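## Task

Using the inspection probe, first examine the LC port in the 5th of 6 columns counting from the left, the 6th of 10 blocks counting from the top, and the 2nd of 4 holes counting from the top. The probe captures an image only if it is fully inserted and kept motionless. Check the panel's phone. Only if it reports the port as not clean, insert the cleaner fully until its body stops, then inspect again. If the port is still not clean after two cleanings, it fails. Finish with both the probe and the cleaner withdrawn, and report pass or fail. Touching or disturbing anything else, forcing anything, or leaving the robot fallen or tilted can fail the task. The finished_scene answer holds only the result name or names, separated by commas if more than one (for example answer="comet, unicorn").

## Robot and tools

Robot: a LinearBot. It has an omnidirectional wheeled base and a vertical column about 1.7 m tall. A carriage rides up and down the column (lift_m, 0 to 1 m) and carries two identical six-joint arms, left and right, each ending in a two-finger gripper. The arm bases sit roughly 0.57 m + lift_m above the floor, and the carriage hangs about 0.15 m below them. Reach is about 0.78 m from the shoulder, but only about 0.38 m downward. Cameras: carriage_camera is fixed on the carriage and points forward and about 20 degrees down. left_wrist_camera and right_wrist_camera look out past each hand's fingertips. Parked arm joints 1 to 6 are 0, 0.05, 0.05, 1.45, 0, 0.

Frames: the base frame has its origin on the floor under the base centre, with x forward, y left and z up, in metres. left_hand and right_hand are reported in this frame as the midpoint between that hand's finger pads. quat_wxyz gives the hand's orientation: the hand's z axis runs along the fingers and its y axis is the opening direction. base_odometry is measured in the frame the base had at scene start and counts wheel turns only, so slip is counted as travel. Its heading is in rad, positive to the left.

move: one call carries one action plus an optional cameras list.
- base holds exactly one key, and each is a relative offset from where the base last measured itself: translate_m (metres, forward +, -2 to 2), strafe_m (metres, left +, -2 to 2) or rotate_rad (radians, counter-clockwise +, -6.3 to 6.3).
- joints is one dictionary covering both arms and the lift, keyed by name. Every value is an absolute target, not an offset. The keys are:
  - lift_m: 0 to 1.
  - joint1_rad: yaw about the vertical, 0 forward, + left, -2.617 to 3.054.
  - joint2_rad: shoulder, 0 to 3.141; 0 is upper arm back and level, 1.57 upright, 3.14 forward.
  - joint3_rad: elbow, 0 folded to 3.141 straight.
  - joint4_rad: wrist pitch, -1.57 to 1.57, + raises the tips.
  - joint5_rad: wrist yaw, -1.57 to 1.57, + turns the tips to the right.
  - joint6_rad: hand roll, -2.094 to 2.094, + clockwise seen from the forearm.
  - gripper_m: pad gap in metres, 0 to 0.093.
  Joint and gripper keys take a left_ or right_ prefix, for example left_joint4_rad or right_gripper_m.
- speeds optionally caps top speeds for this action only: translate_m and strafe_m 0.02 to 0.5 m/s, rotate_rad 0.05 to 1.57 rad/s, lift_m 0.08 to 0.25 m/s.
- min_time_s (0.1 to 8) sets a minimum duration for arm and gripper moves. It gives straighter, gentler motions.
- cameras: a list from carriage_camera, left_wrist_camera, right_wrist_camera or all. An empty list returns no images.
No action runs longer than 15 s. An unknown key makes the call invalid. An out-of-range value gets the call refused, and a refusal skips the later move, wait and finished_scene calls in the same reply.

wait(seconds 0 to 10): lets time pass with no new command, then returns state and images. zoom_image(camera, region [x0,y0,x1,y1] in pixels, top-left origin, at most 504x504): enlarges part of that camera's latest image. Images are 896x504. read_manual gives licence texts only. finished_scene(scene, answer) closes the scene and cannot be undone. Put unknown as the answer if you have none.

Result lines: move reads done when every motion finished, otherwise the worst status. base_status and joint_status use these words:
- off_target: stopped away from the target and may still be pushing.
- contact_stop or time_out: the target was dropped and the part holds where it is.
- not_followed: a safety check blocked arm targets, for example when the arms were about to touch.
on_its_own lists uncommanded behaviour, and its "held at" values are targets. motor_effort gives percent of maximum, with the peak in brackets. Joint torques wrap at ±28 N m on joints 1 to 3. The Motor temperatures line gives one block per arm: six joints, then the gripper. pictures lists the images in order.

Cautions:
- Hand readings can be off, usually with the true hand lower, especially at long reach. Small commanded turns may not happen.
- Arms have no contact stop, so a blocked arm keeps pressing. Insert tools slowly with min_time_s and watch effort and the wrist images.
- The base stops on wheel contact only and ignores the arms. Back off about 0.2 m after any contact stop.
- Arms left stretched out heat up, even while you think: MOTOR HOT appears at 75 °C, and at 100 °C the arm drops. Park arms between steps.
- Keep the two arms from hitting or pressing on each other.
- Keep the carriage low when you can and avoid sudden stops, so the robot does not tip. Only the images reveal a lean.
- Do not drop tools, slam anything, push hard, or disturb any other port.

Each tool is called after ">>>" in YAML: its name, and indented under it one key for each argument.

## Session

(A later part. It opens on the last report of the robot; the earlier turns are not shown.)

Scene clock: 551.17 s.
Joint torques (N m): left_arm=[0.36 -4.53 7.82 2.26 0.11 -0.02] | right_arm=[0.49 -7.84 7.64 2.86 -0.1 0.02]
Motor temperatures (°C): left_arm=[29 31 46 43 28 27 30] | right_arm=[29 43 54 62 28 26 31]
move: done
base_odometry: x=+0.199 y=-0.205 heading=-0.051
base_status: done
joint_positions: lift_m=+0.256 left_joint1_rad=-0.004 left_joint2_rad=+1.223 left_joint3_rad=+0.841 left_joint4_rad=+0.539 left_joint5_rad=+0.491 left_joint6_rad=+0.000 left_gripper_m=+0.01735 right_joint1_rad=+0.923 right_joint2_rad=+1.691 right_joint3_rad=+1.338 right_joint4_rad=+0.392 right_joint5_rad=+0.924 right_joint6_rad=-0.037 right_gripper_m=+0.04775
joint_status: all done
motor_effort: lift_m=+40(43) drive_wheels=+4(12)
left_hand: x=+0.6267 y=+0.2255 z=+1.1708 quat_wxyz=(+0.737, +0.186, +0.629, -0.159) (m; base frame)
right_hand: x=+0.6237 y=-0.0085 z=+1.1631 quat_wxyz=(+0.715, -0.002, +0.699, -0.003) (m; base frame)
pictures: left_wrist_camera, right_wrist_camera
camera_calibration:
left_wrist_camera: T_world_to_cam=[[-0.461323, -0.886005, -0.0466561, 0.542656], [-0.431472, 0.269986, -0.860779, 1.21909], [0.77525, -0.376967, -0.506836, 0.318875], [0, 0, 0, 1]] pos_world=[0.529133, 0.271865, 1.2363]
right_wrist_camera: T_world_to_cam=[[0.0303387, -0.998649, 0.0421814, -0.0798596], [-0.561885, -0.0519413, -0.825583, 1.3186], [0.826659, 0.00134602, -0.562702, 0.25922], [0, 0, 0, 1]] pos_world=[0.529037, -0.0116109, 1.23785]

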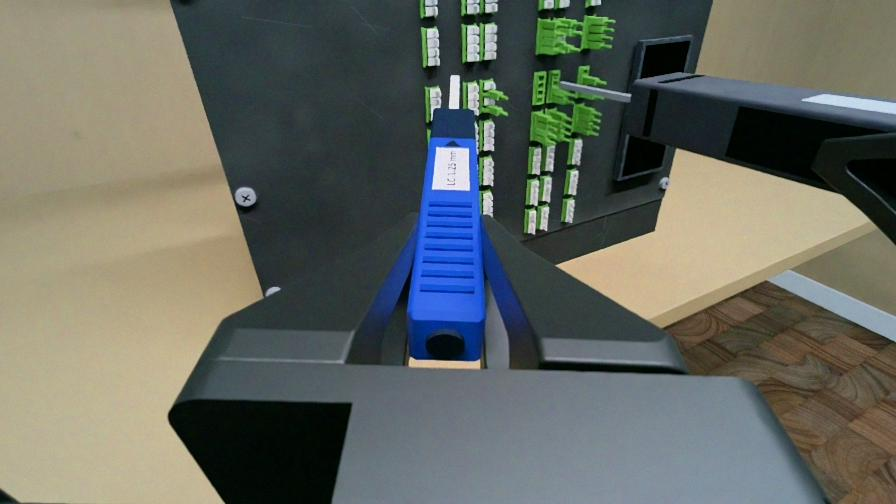

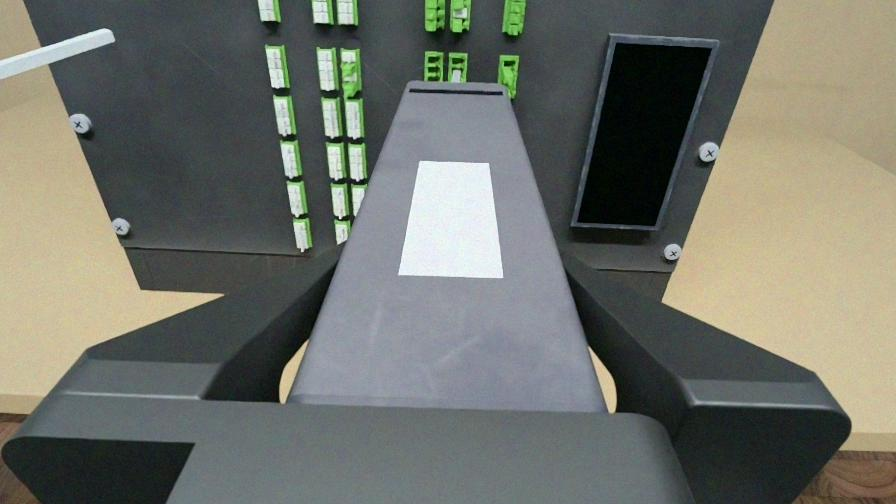

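>>> move:
  joints: {"right_joint1_rad": 0.930, "lift_m": 0.2569}
  min_time_s: 0.5
  base: {"translate_m": 0.003}
  speeds: {"translate_m": 0.03}
  cameras: ["left_wrist_camera", "right_wrist_camera"]

>>> zoom_image:
  camera: "right_wrist_camera"
  region: [435, 45, 475, 85]

>>> zoom_image:
  camera: "left_wrist_camera"
  region: [530, 60, 580, 110]

Scene clock: 566.00 s.
Joint torques (N m): left_arm=[0.43 -4.59 7.84 2.25 0.11 -0.02] | right_arm=[0.7 -7.94 7.6 2.84 -0.08 0.02]
Motor temperatures (°C): left_arm=[29 31 46 43 28 27 30] | right_arm=[29 44 54 62 28 26 31]
move: done
base_odometry: x=+0.202 y=-0.205 heading=-0.051
base_status: done
joint_positions: lift_m=+0.257 left_joint1_rad=-0.004 left_joint2_rad=+1.223 left_joint3_rad=+0.841 left_joint4_rad=+0.539 left_joint5_rad=+0.491 left_joint6_rad=+0.000 left_gripper_m=+0.01735 right_joint1_rad=+0.923 right_joint2_rad=+1.692 right_joint3_rad=+1.338 right_joint4_rad=+0.392 right_joint5_rad=+0.923 right_joint6_rad=-0.037 right_gripper_m=+0.04775
joint_status: all done
motor_effort: lift_m=+35(44) drive_wheels=+4(12)
left_hand: x=+0.6267 y=+0.2255 z=+1.1710 quat_wxyz=(+0.737, +0.186, +0.629, -0.159) (m; base frame)
right_hand: x=+0.6238 y=-0.0082 z=+1.1632 quat_wxyz=(+0.715, -0.002, +0.699, -0.003) (m; base frame)
pictures: left_wrist_camera, right_wrist_camera
camera_calibration:
left_wrist_camera: T_world_to_cam=[[-0.46135, -0.886, -0.0464908, 0.542483], [-0.431798, 0.27, -0.860611, 1.21939], [0.775053, -0.376968, -0.507137, 0.319553], [0, 0, 0, 1]] pos_world=[0.529134, 0.271865, 1.2367]
right_wrist_camera: T_world_to_cam=[[0.0311065, -0.998617, 0.0423929, -0.0803302], [-0.562212, -0.0525489, -0.825322, 1.31857], [0.826408, 0.00183906, -0.563069, 0.259644], [0, 0, 0, 1]] pos_world=[0.529241, -0.0114074, 1.23784]

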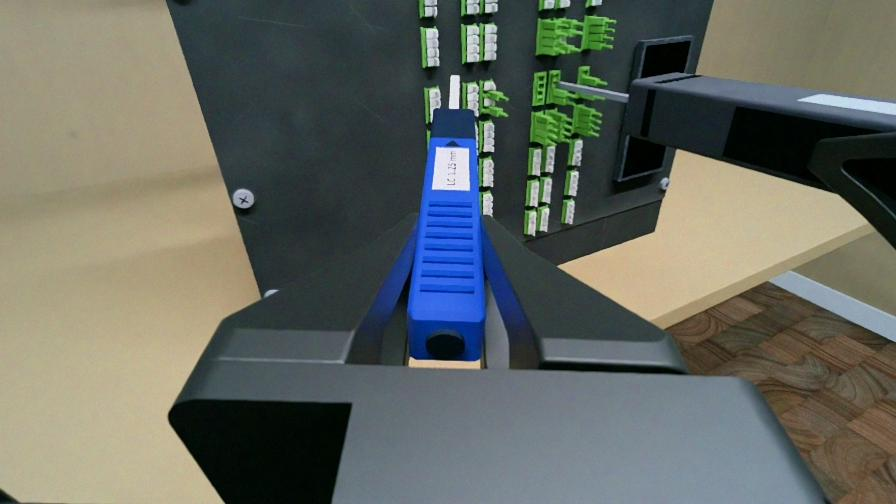

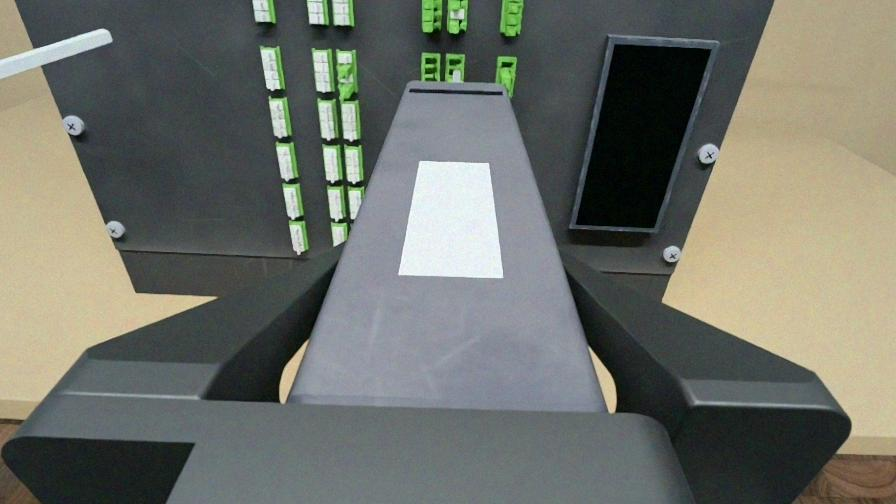

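Scaled by 12.600 from the camera's 896x504 image, which has a finer 1280x720 frame.

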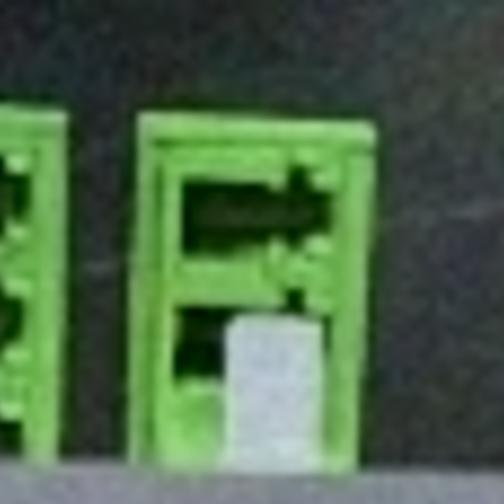

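Scaled by 10.080 from the camera's 896x504 image, which has a finer 1280x720 frame.

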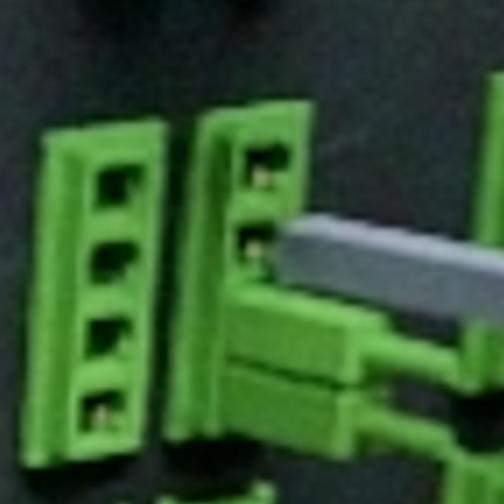

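>>> move:
  joints: {"right_joint5_rad": 0.905}
  min_time_s: 0.5
  base: {"translate_m": -0.004}
  speeds: {"translate_m": 0.03}
  cameras: ["left_wrist_camera", "right_wrist_camera"]

>>> zoom_image:
  camera: "right_wrist_camera"
  region: [435, 45, 475, 85]

>>> zoom_image:
  camera: "left_wrist_camera"
  region: [530, 60, 580, 110]

Scene clock: 613.83 s.
Joint torques (N m): left_arm=[0.39 -4.59 7.84 2.25 0.11 -0.02] | right_arm=[0.34 -7.91 7.68 2.82 -0.09 0.02]
Motor temperatures (°C): left_arm=[29 31 46 43 28 27 30] | right_arm=[29 47 54 62 28 26 31]
move: done
base_odometry: x=+0.198 y=-0.205 heading=-0.051
base_status: done
joint_positions: lift_m=+0.257 left_joint1_rad=-0.004 left_joint2_rad=+1.223 left_joint3_rad=+0.841 left_joint4_rad=+0.539 left_joint5_rad=+0.491 left_joint6_rad=+0.000 left_gripper_m=+0.01735 right_joint1_rad=+0.927 right_joint2_rad=+1.692 right_joint3_rad=+1.338 right_joint4_rad=+0.392 right_joint5_rad=+0.916 right_joint6_rad=-0.037 right_gripper_m=+0.04775
joint_status: all done
motor_effort: lift_m=+40(45) drive_wheels=+0(10)
left_hand: x=+0.6267 y=+0.2255 z=+1.1710 quat_wxyz=(+0.737, +0.186, +0.629, -0.159) (m; base frame)
right_hand: x=+0.6225 y=-0.0054 z=+1.1631 quat_wxyz=(+0.715, -0.006, +0.699, +0.001) (m; base frame)
pictures: left_wrist_camera, right_wrist_camera
camera_calibration:
left_wrist_camera: T_world_to_cam=[[-0.46135, -0.886, -0.0464908, 0.542483], [-0.431798, 0.27, -0.860611, 1.21939], [0.775053, -0.376968, -0.507137, 0.319553], [0, 0, 0, 1]] pos_world=[0.529134, 0.271865, 1.2367]
right_wrist_camera: T_world_to_cam=[[0.0421868, -0.998191, 0.0428269, -0.0848283], [-0.561608, -0.0591439, -0.825287, 1.31753], [0.826327, 0.0107643, -0.563087, 0.26083], [0, 0, 0, 1]] pos_world=[0.527985, -0.00955857, 1.23785]

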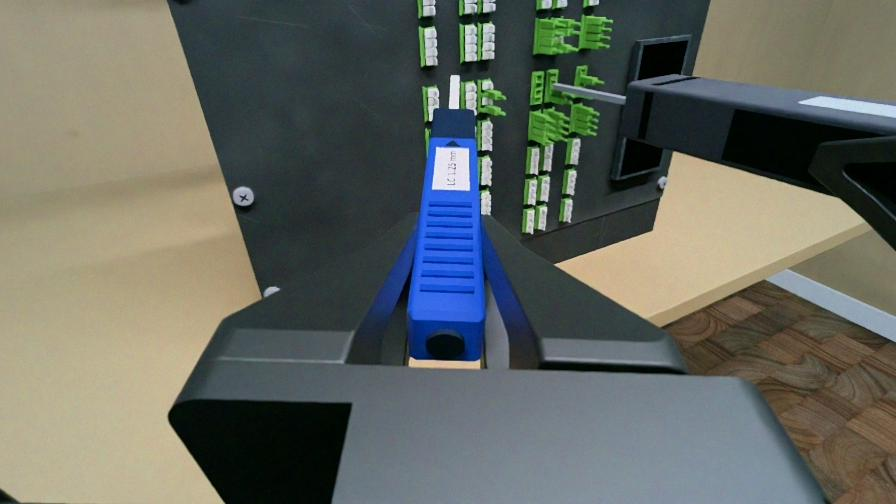

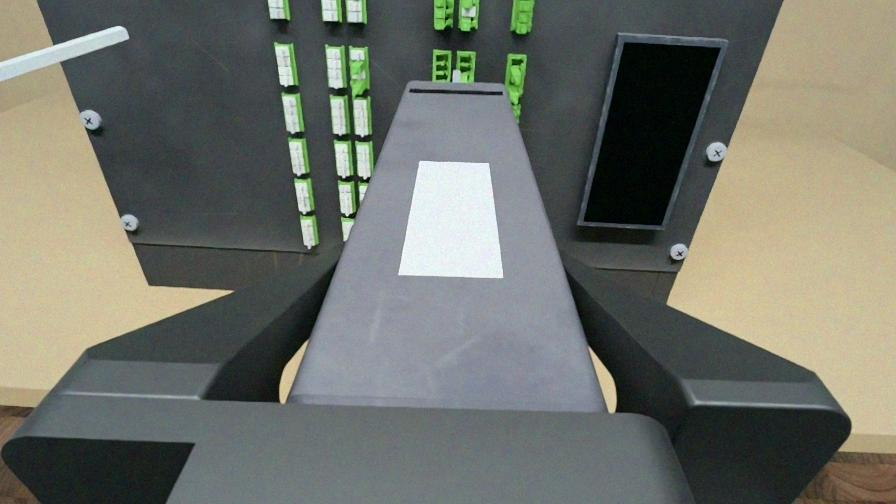

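Scaled by 12.600 from the camera's 896x504 image, which has a finer 1280x720 frame.

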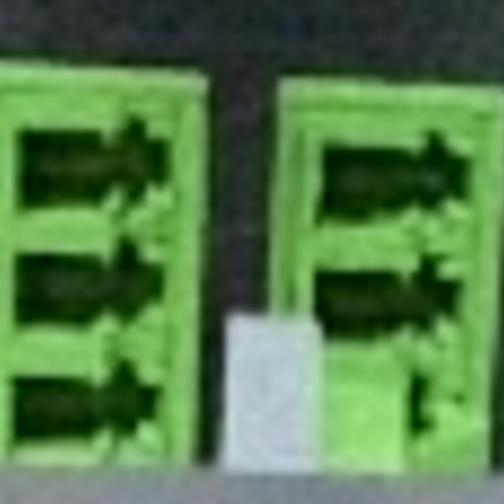

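Scaled by 10.080 from the camera's 896x504 image, which has a finer 1280x720 frame.

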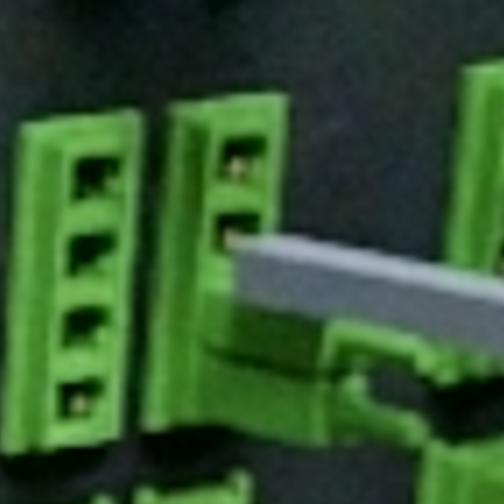

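>>> move:
  joints: {"right_joint1_rad": 0.9135}
  min_time_s: 0.5
  cameras: ["left_wrist_camera", "right_wrist_camera"]

>>> zoom_image:
  camera: "right_wrist_camera"
  region: [435, 45, 475, 85]

>>> zoom_image:
  camera: "left_wrist_camera"
  region: [530, 60, 580, 110]

Scene clock: 622.83 s.
Joint torques (N m): left_arm=[0.42 -4.6 7.83 2.26 0.1 -0.03] | right_arm=[-0.73 -7.91 7.64 2.84 -0.11 0.01]
Motor temperatures (°C): left_arm=[29 31 46 43 28 27 30] | right_arm=[29 48 54 62 28 26 31]
move: done
base_odometry: x=+0.198 y=-0.205 heading=-0.051
base_status: not commanded
joint_positions: lift_m=+0.257 left_joint1_rad=-0.004 left_joint2_rad=+1.223 left_joint3_rad=+0.841 left_joint4_rad=+0.539 left_joint5_rad=+0.491 left_joint6_rad=+0.000 left_gripper_m=+0.01735 right_joint1_rad=+0.922 right_joint2_rad=+1.692 right_joint3_rad=+1.338 right_joint4_rad=+0.392 right_joint5_rad=+0.916 right_joint6_rad=-0.037 right_gripper_m=+0.04775
joint_status: all done
motor_effort: lift_m=+40(43) drive_wheels=+0(0)
left_hand: x=+0.6267 y=+0.2255 z=+1.1710 quat_wxyz=(+0.737, +0.186, +0.629, -0.159) (m; base frame)
right_hand: x=+0.6240 y=-0.0073 z=+1.1631 quat_wxyz=(+0.715, -0.004, +0.699, -0.001) (m; base frame)
pictures: left_wrist_camera, right_wrist_camera
camera_calibration:
left_wrist_camera: T_world_to_cam=[[-0.46135, -0.886, -0.0464908, 0.542483], [-0.431798, 0.27, -0.860611, 1.21939], [0.775053, -0.376968, -0.507137, 0.319553], [0, 0, 0, 1]] pos_world=[0.529134, 0.271865, 1.2367]
right_wrist_camera: T_world_to_cam=[[0.0371989, -0.998387, 0.0429018, -0.0838638], [-0.561869, -0.0563988, -0.825302, 1.31846], [0.82639, 0.00659512, -0.56306, 0.25951], [0, 0, 0, 1]] pos_world=[0.529465, -0.0110804, 1.23785]

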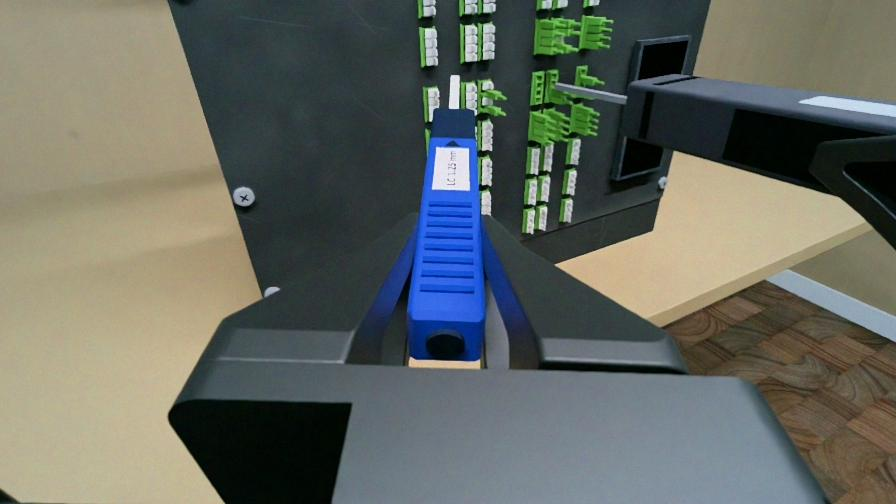

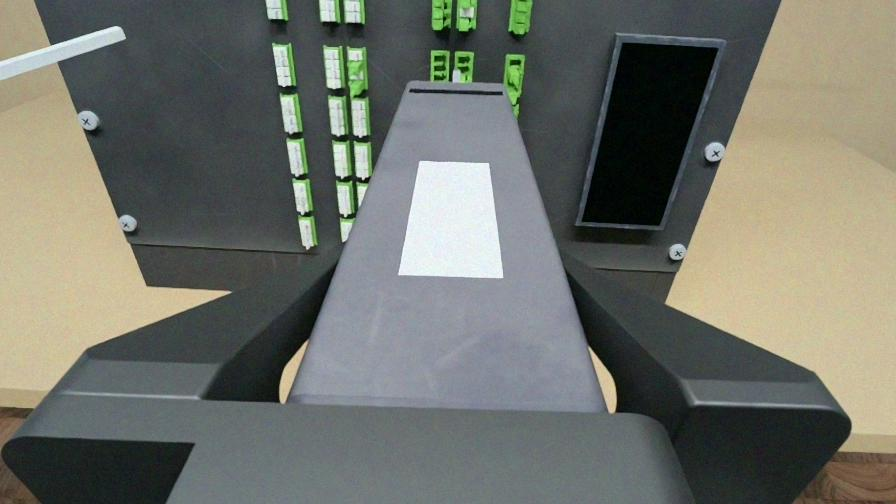

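Scaled by 12.600 from the camera's 896x504 image, which has a finer 1280x720 frame.

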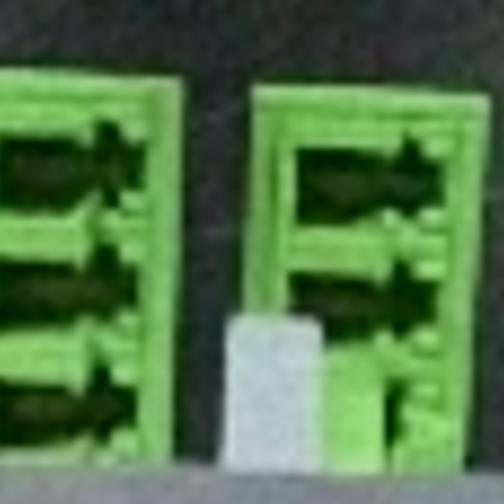

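Scaled by 10.080 from the camera's 896x504 image, which has a finer 1280x720 frame.

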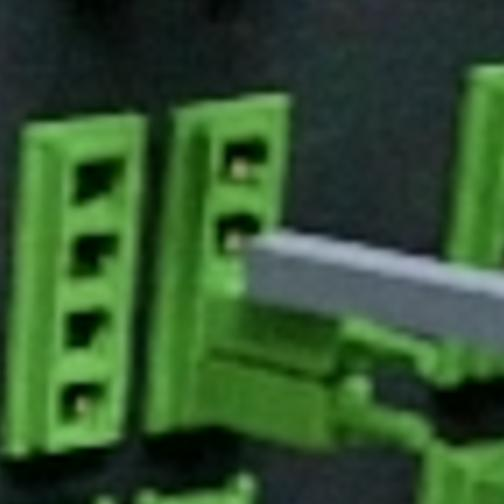

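>>> move:
  cameras: ["left_wrist_camera", "right_wrist_camera"]

>>> zoom_image:
  camera: "right_wrist_camera"
  region: [435, 45, 475, 85]

>>> zoom_image:
  camera: "left_wrist_camera"
  region: [530, 60, 580, 110]

Scene clock: 660.30 s.
Joint torques (N m): left_arm=[0.42 -4.56 7.83 2.25 0.11 -0.02] | right_arm=[-0.76 -7.9 7.65 2.83 -0.1 0.03]
Motor temperatures (°C): left_arm=[29 31 46 44 28 27 30] | right_arm=[29 48 54 62 28 26 31]
base_odometry: x=+0.198 y=-0.205 heading=-0.051
base_status: not commanded
joint_positions: lift_m=+0.257 left_joint1_rad=-0.004 left_joint2_rad=+1.223 left_joint3_rad=+0.841 left_joint4_rad=+0.539 left_joint5_rad=+0.491 left_joint6_rad=+0.000 left_gripper_m=+0.01735 right_joint1_rad=+0.922 right_joint2_rad=+1.692 right_joint3_rad=+1.338 right_joint4_rad=+0.392 right_joint5_rad=+0.916 right_joint6_rad=-0.037 right_gripper_m=+0.04775
joint_status: all done
motor_effort: lift_m=+40(43) drive_wheels=+0(0)
left_hand: x=+0.6267 y=+0.2255 z=+1.1710 quat_wxyz=(+0.737, +0.186, +0.629, -0.159) (m; base frame)
right_hand: x=+0.6240 y=-0.0073 z=+1.1631 quat_wxyz=(+0.715, -0.004, +0.699, -0.001) (m; base frame)
pictures: left_wrist_camera, right_wrist_camera
camera_calibration:
left_wrist_camera: T_world_to_cam=[[-0.46135, -0.886, -0.0464908, 0.542483], [-0.431798, 0.27, -0.860611, 1.21939], [0.775053, -0.376968, -0.507137, 0.319553], [0, 0, 0, 1]] pos_world=[0.529134, 0.271865, 1.2367]
right_wrist_camera: T_world_to_cam=[[0.0371989, -0.998387, 0.0429018, -0.0838638], [-0.561869, -0.0563988, -0.825302, 1.31846], [0.82639, 0.00659512, -0.56306, 0.25951], [0, 0, 0, 1]] pos_world=[0.529465, -0.0110804, 1.23785]

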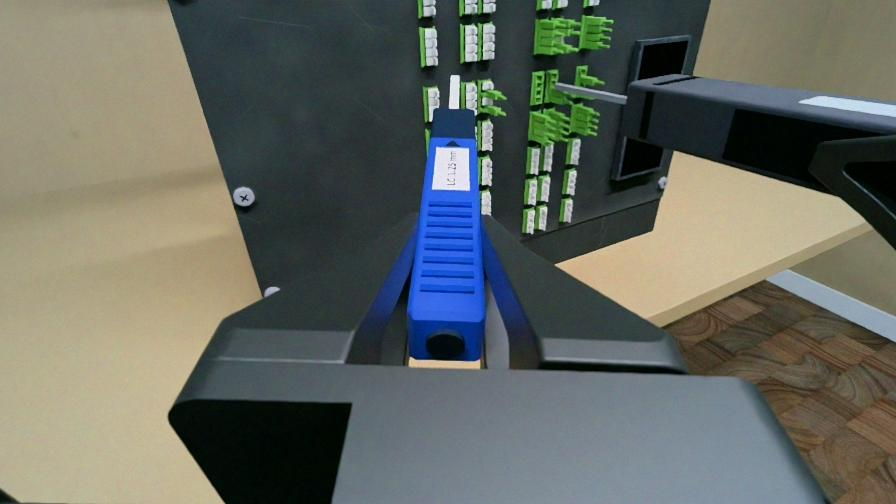

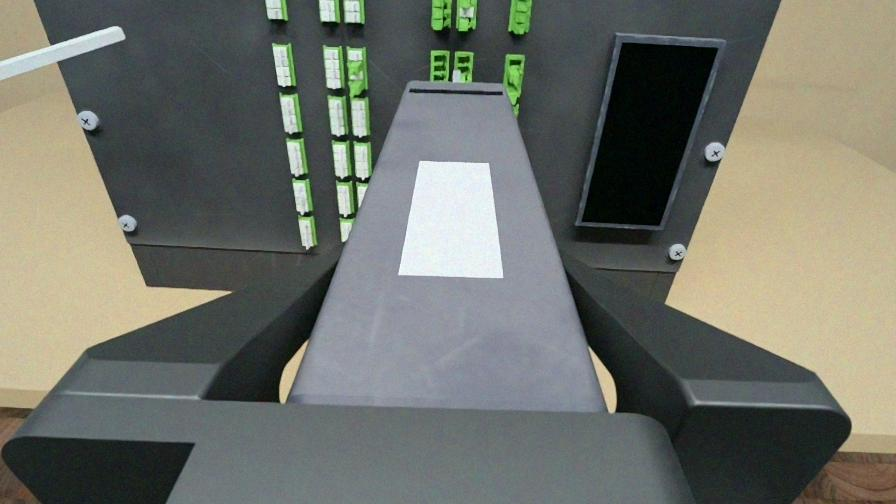

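Scaled by 12.600 from the camera's 896x504 image, which has a finer 1280x720 frame.

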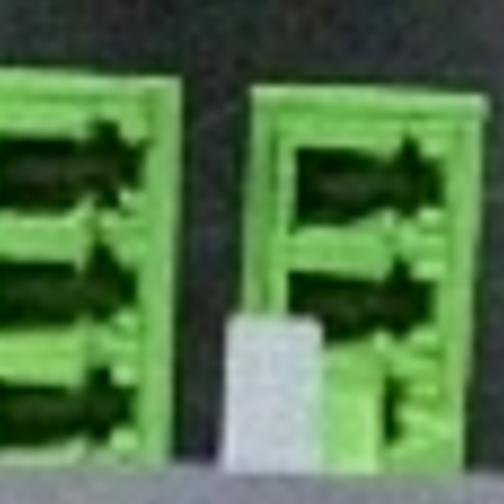

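Scaled by 10.080 from the camera's 896x504 image, which has a finer 1280x720 frame.

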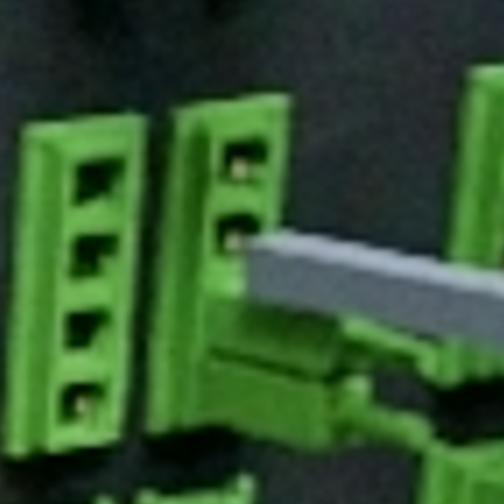

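>>> move:
  joints: {"right_joint1_rad": 0.9077, "lift_m": 0.2582}
  min_time_s: 0.5
  cameras: ["left_wrist_camera", "right_wrist_camera"]

>>> zoom_image:
  camera: "right_wrist_camera"
  region: [435, 45, 475, 85]

>>> zoom_image:
  camera: "left_wrist_camera"
  region: [530, 60, 580, 110]

Scene clock: 668.93 s.
Joint torques (N m): left_arm=[0.42 -4.6 7.86 2.25 0.11 -0.02] | right_arm=[-0.61 -7.94 7.62 2.83 -0.1 0.02]
Motor temperatures (°C): left_arm=[29 31 46 44 28 27 30] | right_arm=[29 48 54 62 28 26 31]
move: done
base_odometry: x=+0.198 y=-0.205 heading=-0.051
base_status: not commanded
joint_positions: lift_m=+0.258 left_joint1_rad=-0.004 left_joint2_rad=+1.223 left_joint3_rad=+0.841 left_joint4_rad=+0.538 left_joint5_rad=+0.491 left_joint6_rad=+0.000 left_gripper_m=+0.01735 right_joint1_rad=+0.915 right_joint2_rad=+1.692 right_joint3_rad=+1.338 right_joint4_rad=+0.392 right_joint5_rad=+0.915 right_joint6_rad=-0.037 right_gripper_m=+0.04775
joint_status: all done
motor_effort: lift_m=+42(44) drive_wheels=+0(0)
left_hand: x=+0.6268 y=+0.2255 z=+1.1723 quat_wxyz=(+0.737, +0.186, +0.630, -0.159) (m; base frame)
right_hand: x=+0.6262 y=-0.0101 z=+1.1645 quat_wxyz=(+0.715, -0.002, +0.699, -0.003) (m; base frame)
pictures: left_wrist_camera, right_wrist_camera
camera_calibration:
left_wrist_camera: T_world_to_cam=[[-0.461354, -0.886008, -0.0462827, 0.542287], [-0.432146, 0.269971, -0.860445, 1.22041], [0.774856, -0.376969, -0.507437, 0.320637], [0, 0, 0, 1]] pos_world=[0.529136, 0.271865, 1.2379]
right_wrist_camera: T_world_to_cam=[[0.0307085, -0.998623, 0.0425367, -0.0823269], [-0.562049, -0.0524434, -0.825439, 1.32098], [0.826533, 0.00144027, -0.562886, 0.258238], [0, 0, 0, 1]] pos_world=[0.531539, -0.013309, 1.23925]

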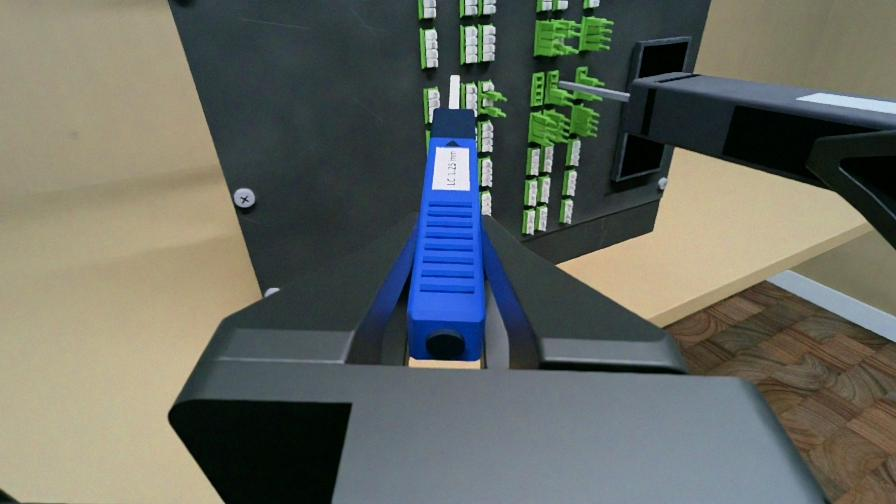

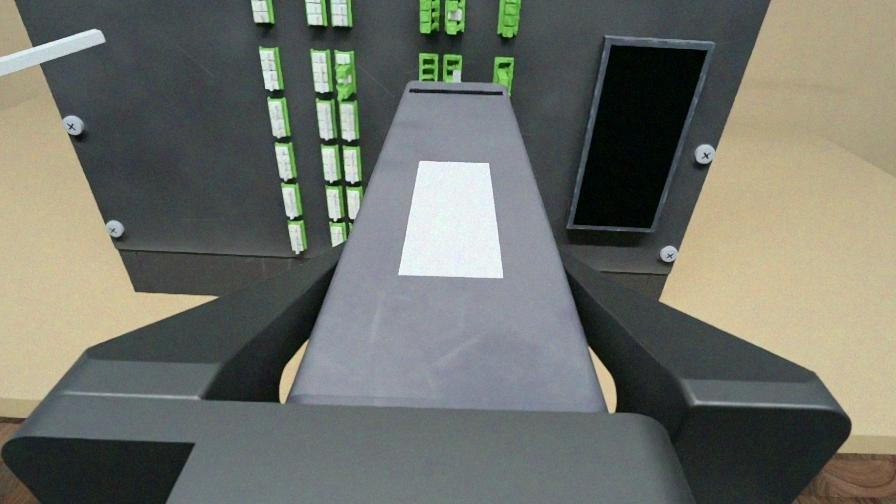

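Scaled by 12.600 from the camera's 896x504 image, which has a finer 1280x720 frame.

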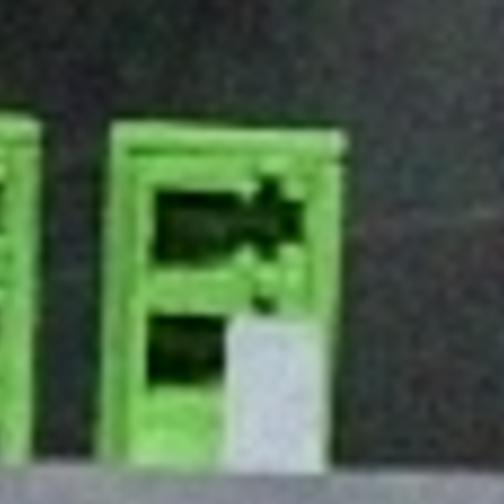

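Scaled by 10.080 from the camera's 896x504 image, which has a finer 1280x720 frame.

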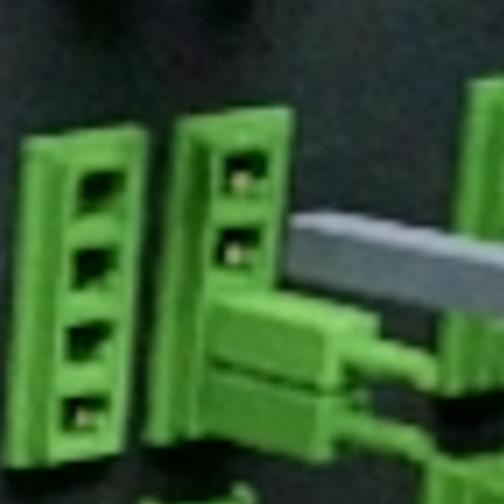

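>>> move:
  joints: {"right_joint1_rad": 0.926}
  min_time_s: 0.5
  cameras: ["left_wrist_camera", "right_wrist_camera"]

>>> zoom_image:
  camera: "right_wrist_camera"
  region: [435, 45, 475, 85]

>>> zoom_image:
  camera: "left_wrist_camera"
  region: [530, 60, 580, 110]

Scene clock: 696.87 s.
Joint torques (N m): left_arm=[0.38 -4.63 7.82 2.26 0.11 -0.02] | right_arm=[0.72 -7.92 7.61 2.83 -0.09 0.03]
Motor temperatures (°C): left_arm=[29 31 47 44 28 27 30] | right_arm=[29 49 54 63 28 26 31]
move: done
base_odometry: x=+0.198 y=-0.205 heading=-0.051
base_status: not commanded
joint_positions: lift_m=+0.258 left_joint1_rad=-0.004 left_joint2_rad=+1.223 left_joint3_rad=+0.841 left_joint4_rad=+0.538 left_joint5_rad=+0.491 left_joint6_rad=+0.000 left_gripper_m=+0.01735 right_joint1_rad=+0.919 right_joint2_rad=+1.692 right_joint3_rad=+1.338 right_joint4_rad=+0.392 right_joint5_rad=+0.915 right_joint6_rad=-0.037 right_gripper_m=+0.04775
joint_status: all done
motor_effort: lift_m=+39(43) drive_wheels=+0(0)
left_hand: x=+0.6268 y=+0.2255 z=+1.1723 quat_wxyz=(+0.737, +0.186, +0.630, -0.159) (m; base frame)
right_hand: x=+0.6249 y=-0.0084 z=+1.1645 quat_wxyz=(+0.715, -0.004, +0.699, -0.001) (m; base frame)
pictures: left_wrist_camera, right_wrist_camera
camera_calibration:
left_wrist_camera: T_world_to_cam=[[-0.461354, -0.886008, -0.0462827, 0.542287], [-0.432146, 0.269971, -0.860445, 1.22041], [0.774856, -0.376969, -0.507437, 0.320637], [0, 0, 0, 1]] pos_world=[0.529136, 0.271865, 1.2379]
right_wrist_camera: T_world_to_cam=[[0.0349471, -0.998481, 0.0426013, -0.0833002], [-0.561817, -0.0548821, -0.825439, 1.32023], [0.826523, 0.00491259, -0.562881, 0.259256], [0, 0, 0, 1]] pos_world=[0.530356, -0.0119904, 1.23925]

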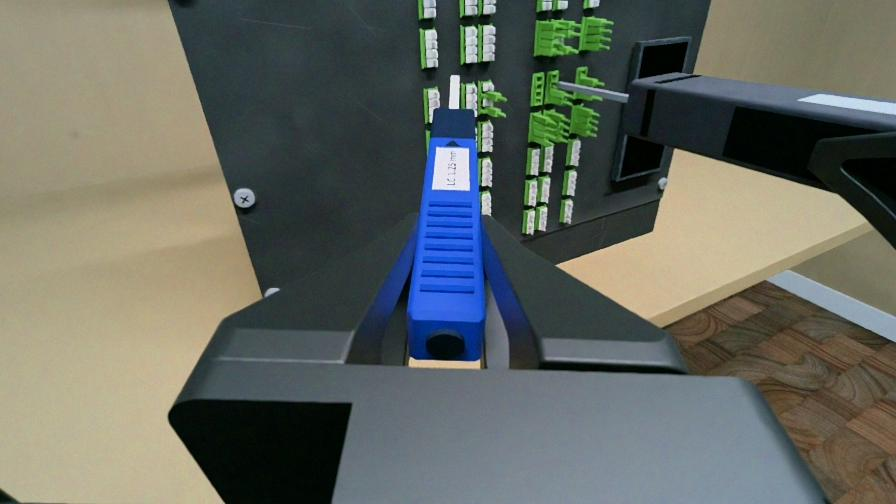

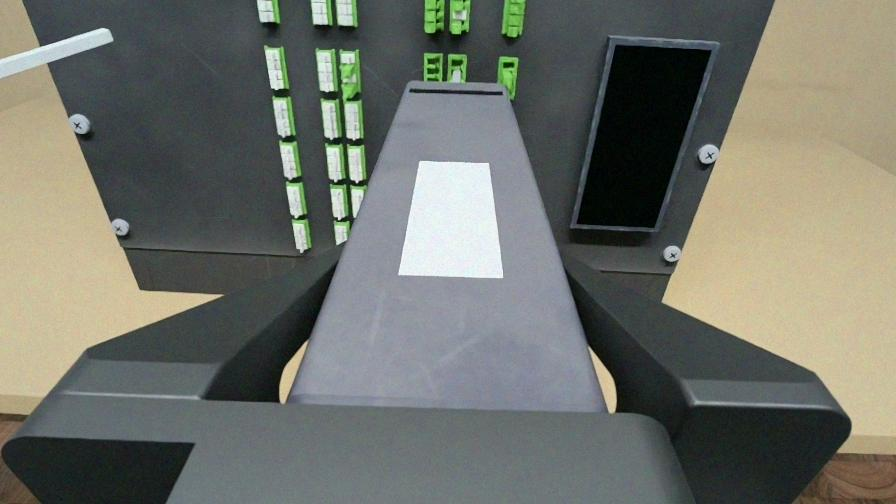

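Scaled by 12.600 from the camera's 896x504 image, which has a finer 1280x720 frame.

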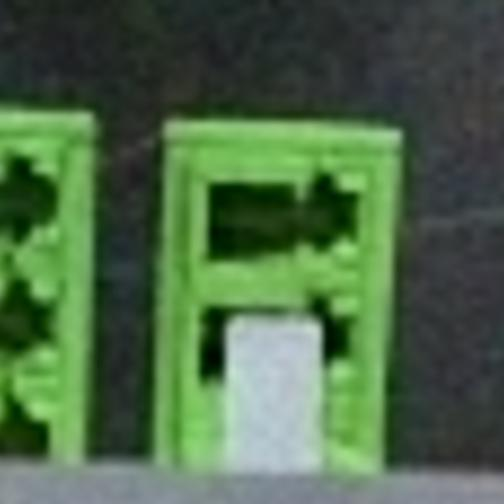

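Scaled by 10.080 from the camera's 896x504 image, which has a finer 1280x720 frame.

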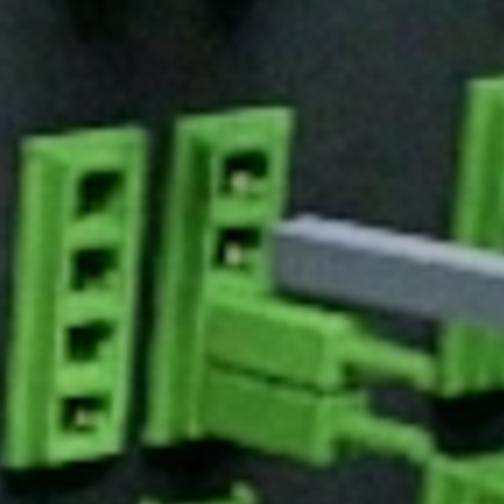

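>>> move:
  joints: {"right_joint1_rad": 0.9285}
  min_time_s: 0.5
  cameras: ["left_wrist_camera", "right_wrist_camera"]

>>> zoom_image:
  camera: "right_wrist_camera"
  region: [435, 45, 475, 85]

>>> zoom_image:
  camera: "left_wrist_camera"
  region: [530, 60, 580, 110]

Scene clock: 716.03 s.
Joint torques (N m): left_arm=[0.44 -4.6 7.83 2.25 0.11 -0.03] | right_arm=[0.94 -7.92 7.62 2.84 -0.1 0.02]
Motor temperatures (°C): left_arm=[29 31 47 44 28 27 30] | right_arm=[29 49 54 63 28 26 31]
move: done
base_odometry: x=+0.198 y=-0.205 heading=-0.051
base_status: not commanded
joint_positions: lift_m=+0.258 left_joint1_rad=-0.004 left_joint2_rad=+1.223 left_joint3_rad=+0.841 left_joint4_rad=+0.538 left_joint5_rad=+0.491 left_joint6_rad=+0.000 left_gripper_m=+0.01735 right_joint1_rad=+0.919 right_joint2_rad=+1.692 right_joint3_rad=+1.338 right_joint4_rad=+0.392 right_joint5_rad=+0.915 right_joint6_rad=-0.037 right_gripper_m=+0.04775
joint_status: all done
motor_effort: lift_m=+41(44) drive_wheels=+0(0)
left_hand: x=+0.6268 y=+0.2255 z=+1.1723 quat_wxyz=(+0.737, +0.186, +0.630, -0.159) (m; base frame)
right_hand: x=+0.6249 y=-0.0084 z=+1.1645 quat_wxyz=(+0.715, -0.004, +0.699, -0.001) (m; base frame)
pictures: left_wrist_camera, right_wrist_camera
camera_calibration:
left_wrist_camera: T_world_to_cam=[[-0.461354, -0.886008, -0.0462827, 0.542287], [-0.432146, 0.269971, -0.860445, 1.22041], [0.774856, -0.376969, -0.507437, 0.320637], [0, 0, 0, 1]] pos_world=[0.529136, 0.271865, 1.2379]
right_wrist_camera: T_world_to_cam=[[0.0349471, -0.998481, 0.0426013, -0.0833002], [-0.561817, -0.0548821, -0.825439, 1.32023], [0.826523, 0.00491259, -0.562881, 0.259256], [0, 0, 0, 1]] pos_world=[0.530356, -0.0119904, 1.23925]

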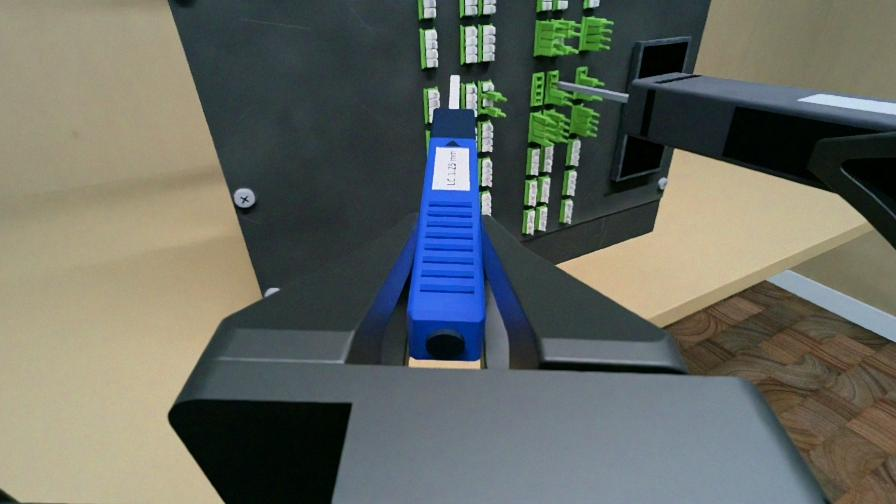

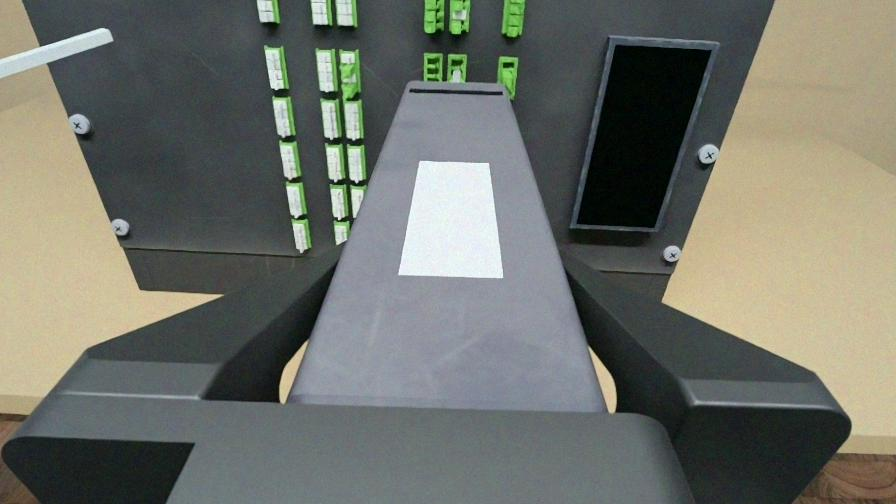

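Scaled by 12.600 from the camera's 896x504 image, which has a finer 1280x720 frame.

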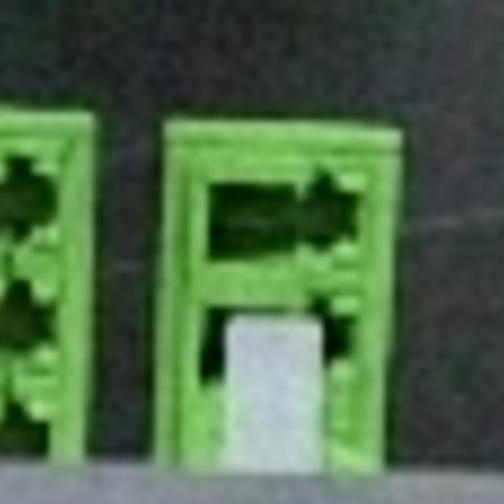

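Scaled by 10.080 from the camera's 896x504 image, which has a finer 1280x720 frame.

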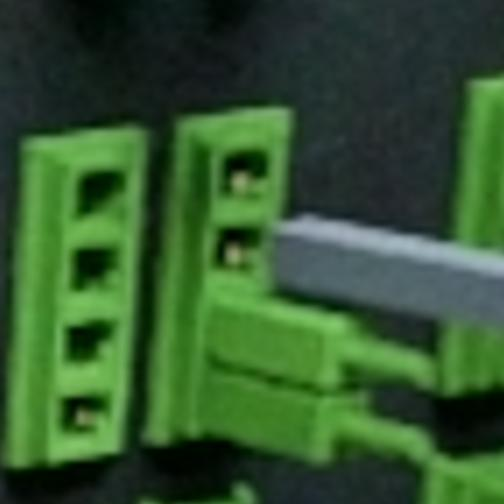

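>>> move:
  base: {"translate_m": 0.0015}
  speeds: {"translate_m": 0.03}
  cameras: ["left_wrist_camera", "right_wrist_camera"]

>>> zoom_image:
  camera: "right_wrist_camera"
  region: [435, 45, 475, 85]

>>> zoom_image:
  camera: "left_wrist_camera"
  region: [530, 60, 580, 110]

Scene clock: 724.47 s.
Joint torques (N m): left_arm=[0.38 -4.6 7.69 2.25 0.11 -0.02] | right_arm=[0.88 -7.87 7.64 2.89 -0.09 0.02]
Motor temperatures (°C): left_arm=[29 31 47 44 28 27 30] | right_arm=[29 49 54 63 28 26 31]
move: done
base_odometry: x=+0.200 y=-0.205 heading=-0.051
base_status: done
joint_positions: lift_m=+0.258 left_joint1_rad=-0.004 left_joint2_rad=+1.223 left_joint3_rad=+0.841 left_joint4_rad=+0.538 left_joint5_rad=+0.491 left_joint6_rad=+0.000 left_gripper_m=+0.01735 right_joint1_rad=+0.919 right_joint2_rad=+1.692 right_joint3_rad=+1.338 right_joint4_rad=+0.392 right_joint5_rad=+0.915 right_joint6_rad=-0.037 right_gripper_m=+0.04775
joint_status: not commanded
motor_effort: lift_m=+39(44) drive_wheels=-2(8)
left_hand: x=+0.6268 y=+0.2255 z=+1.1723 quat_wxyz=(+0.737, +0.186, +0.630, -0.159) (m; base frame)
right_hand: x=+0.6249 y=-0.0083 z=+1.1644 quat_wxyz=(+0.715, -0.004, +0.699, -0.001) (m; base frame)
pictures: left_wrist_camera, right_wrist_camera
camera_calibration:
left_wrist_camera: T_world_to_cam=[[-0.461354, -0.886008, -0.0462827, 0.542287], [-0.432146, 0.269971, -0.860445, 1.22041], [0.774856, -0.376969, -0.507437, 0.320637], [0, 0, 0, 1]] pos_world=[0.529136, 0.271865, 1.2379]
right_wrist_camera: T_world_to_cam=[[0.0357089, -0.998429, 0.0431707, -0.0843013], [-0.56207, -0.0557832, -0.825207, 1.31999], [0.826319, 0.00520229, -0.563179, 0.259677], [0, 0, 0, 1]] pos_world=[0.530359, -0.0118866, 1.23915]

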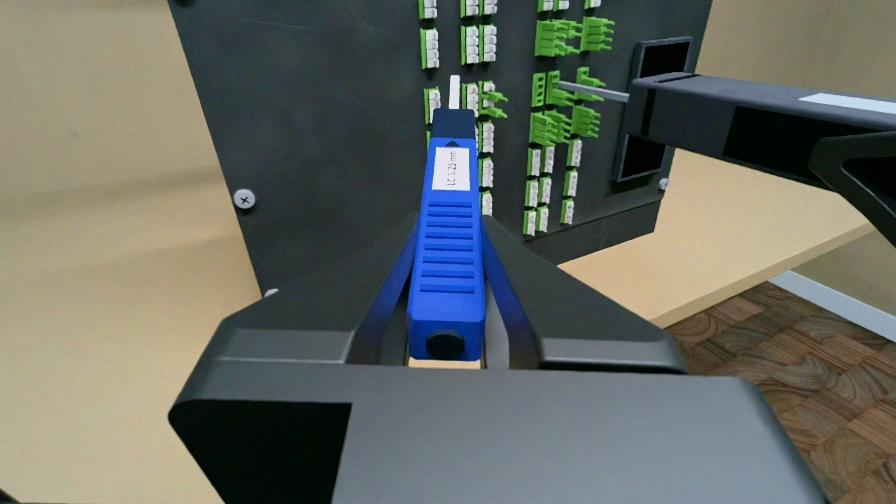

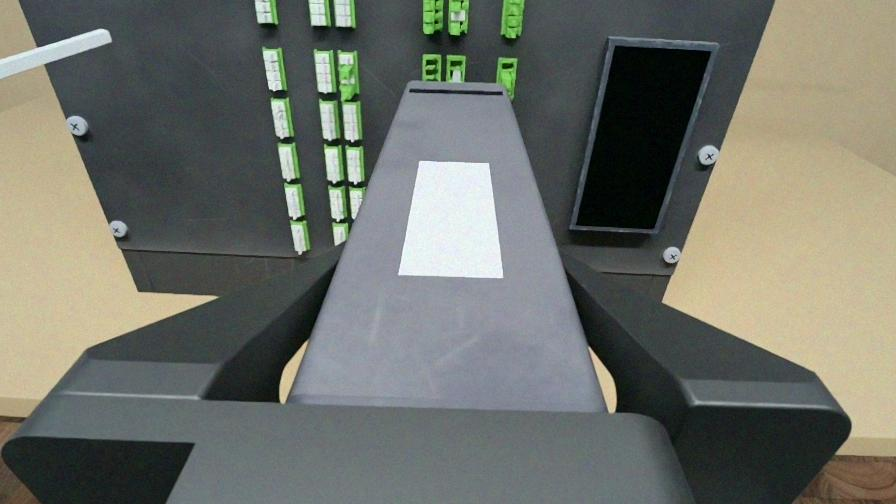

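Scaled by 12.600 from the camera's 896x504 image, which has a finer 1280x720 frame.

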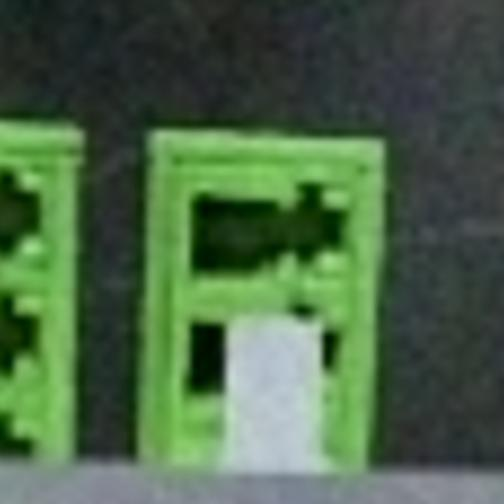

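Scaled by 10.080 from the camera's 896x504 image, which has a finer 1280x720 frame.

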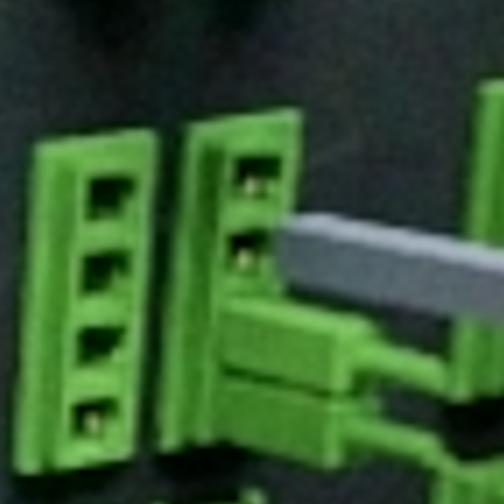

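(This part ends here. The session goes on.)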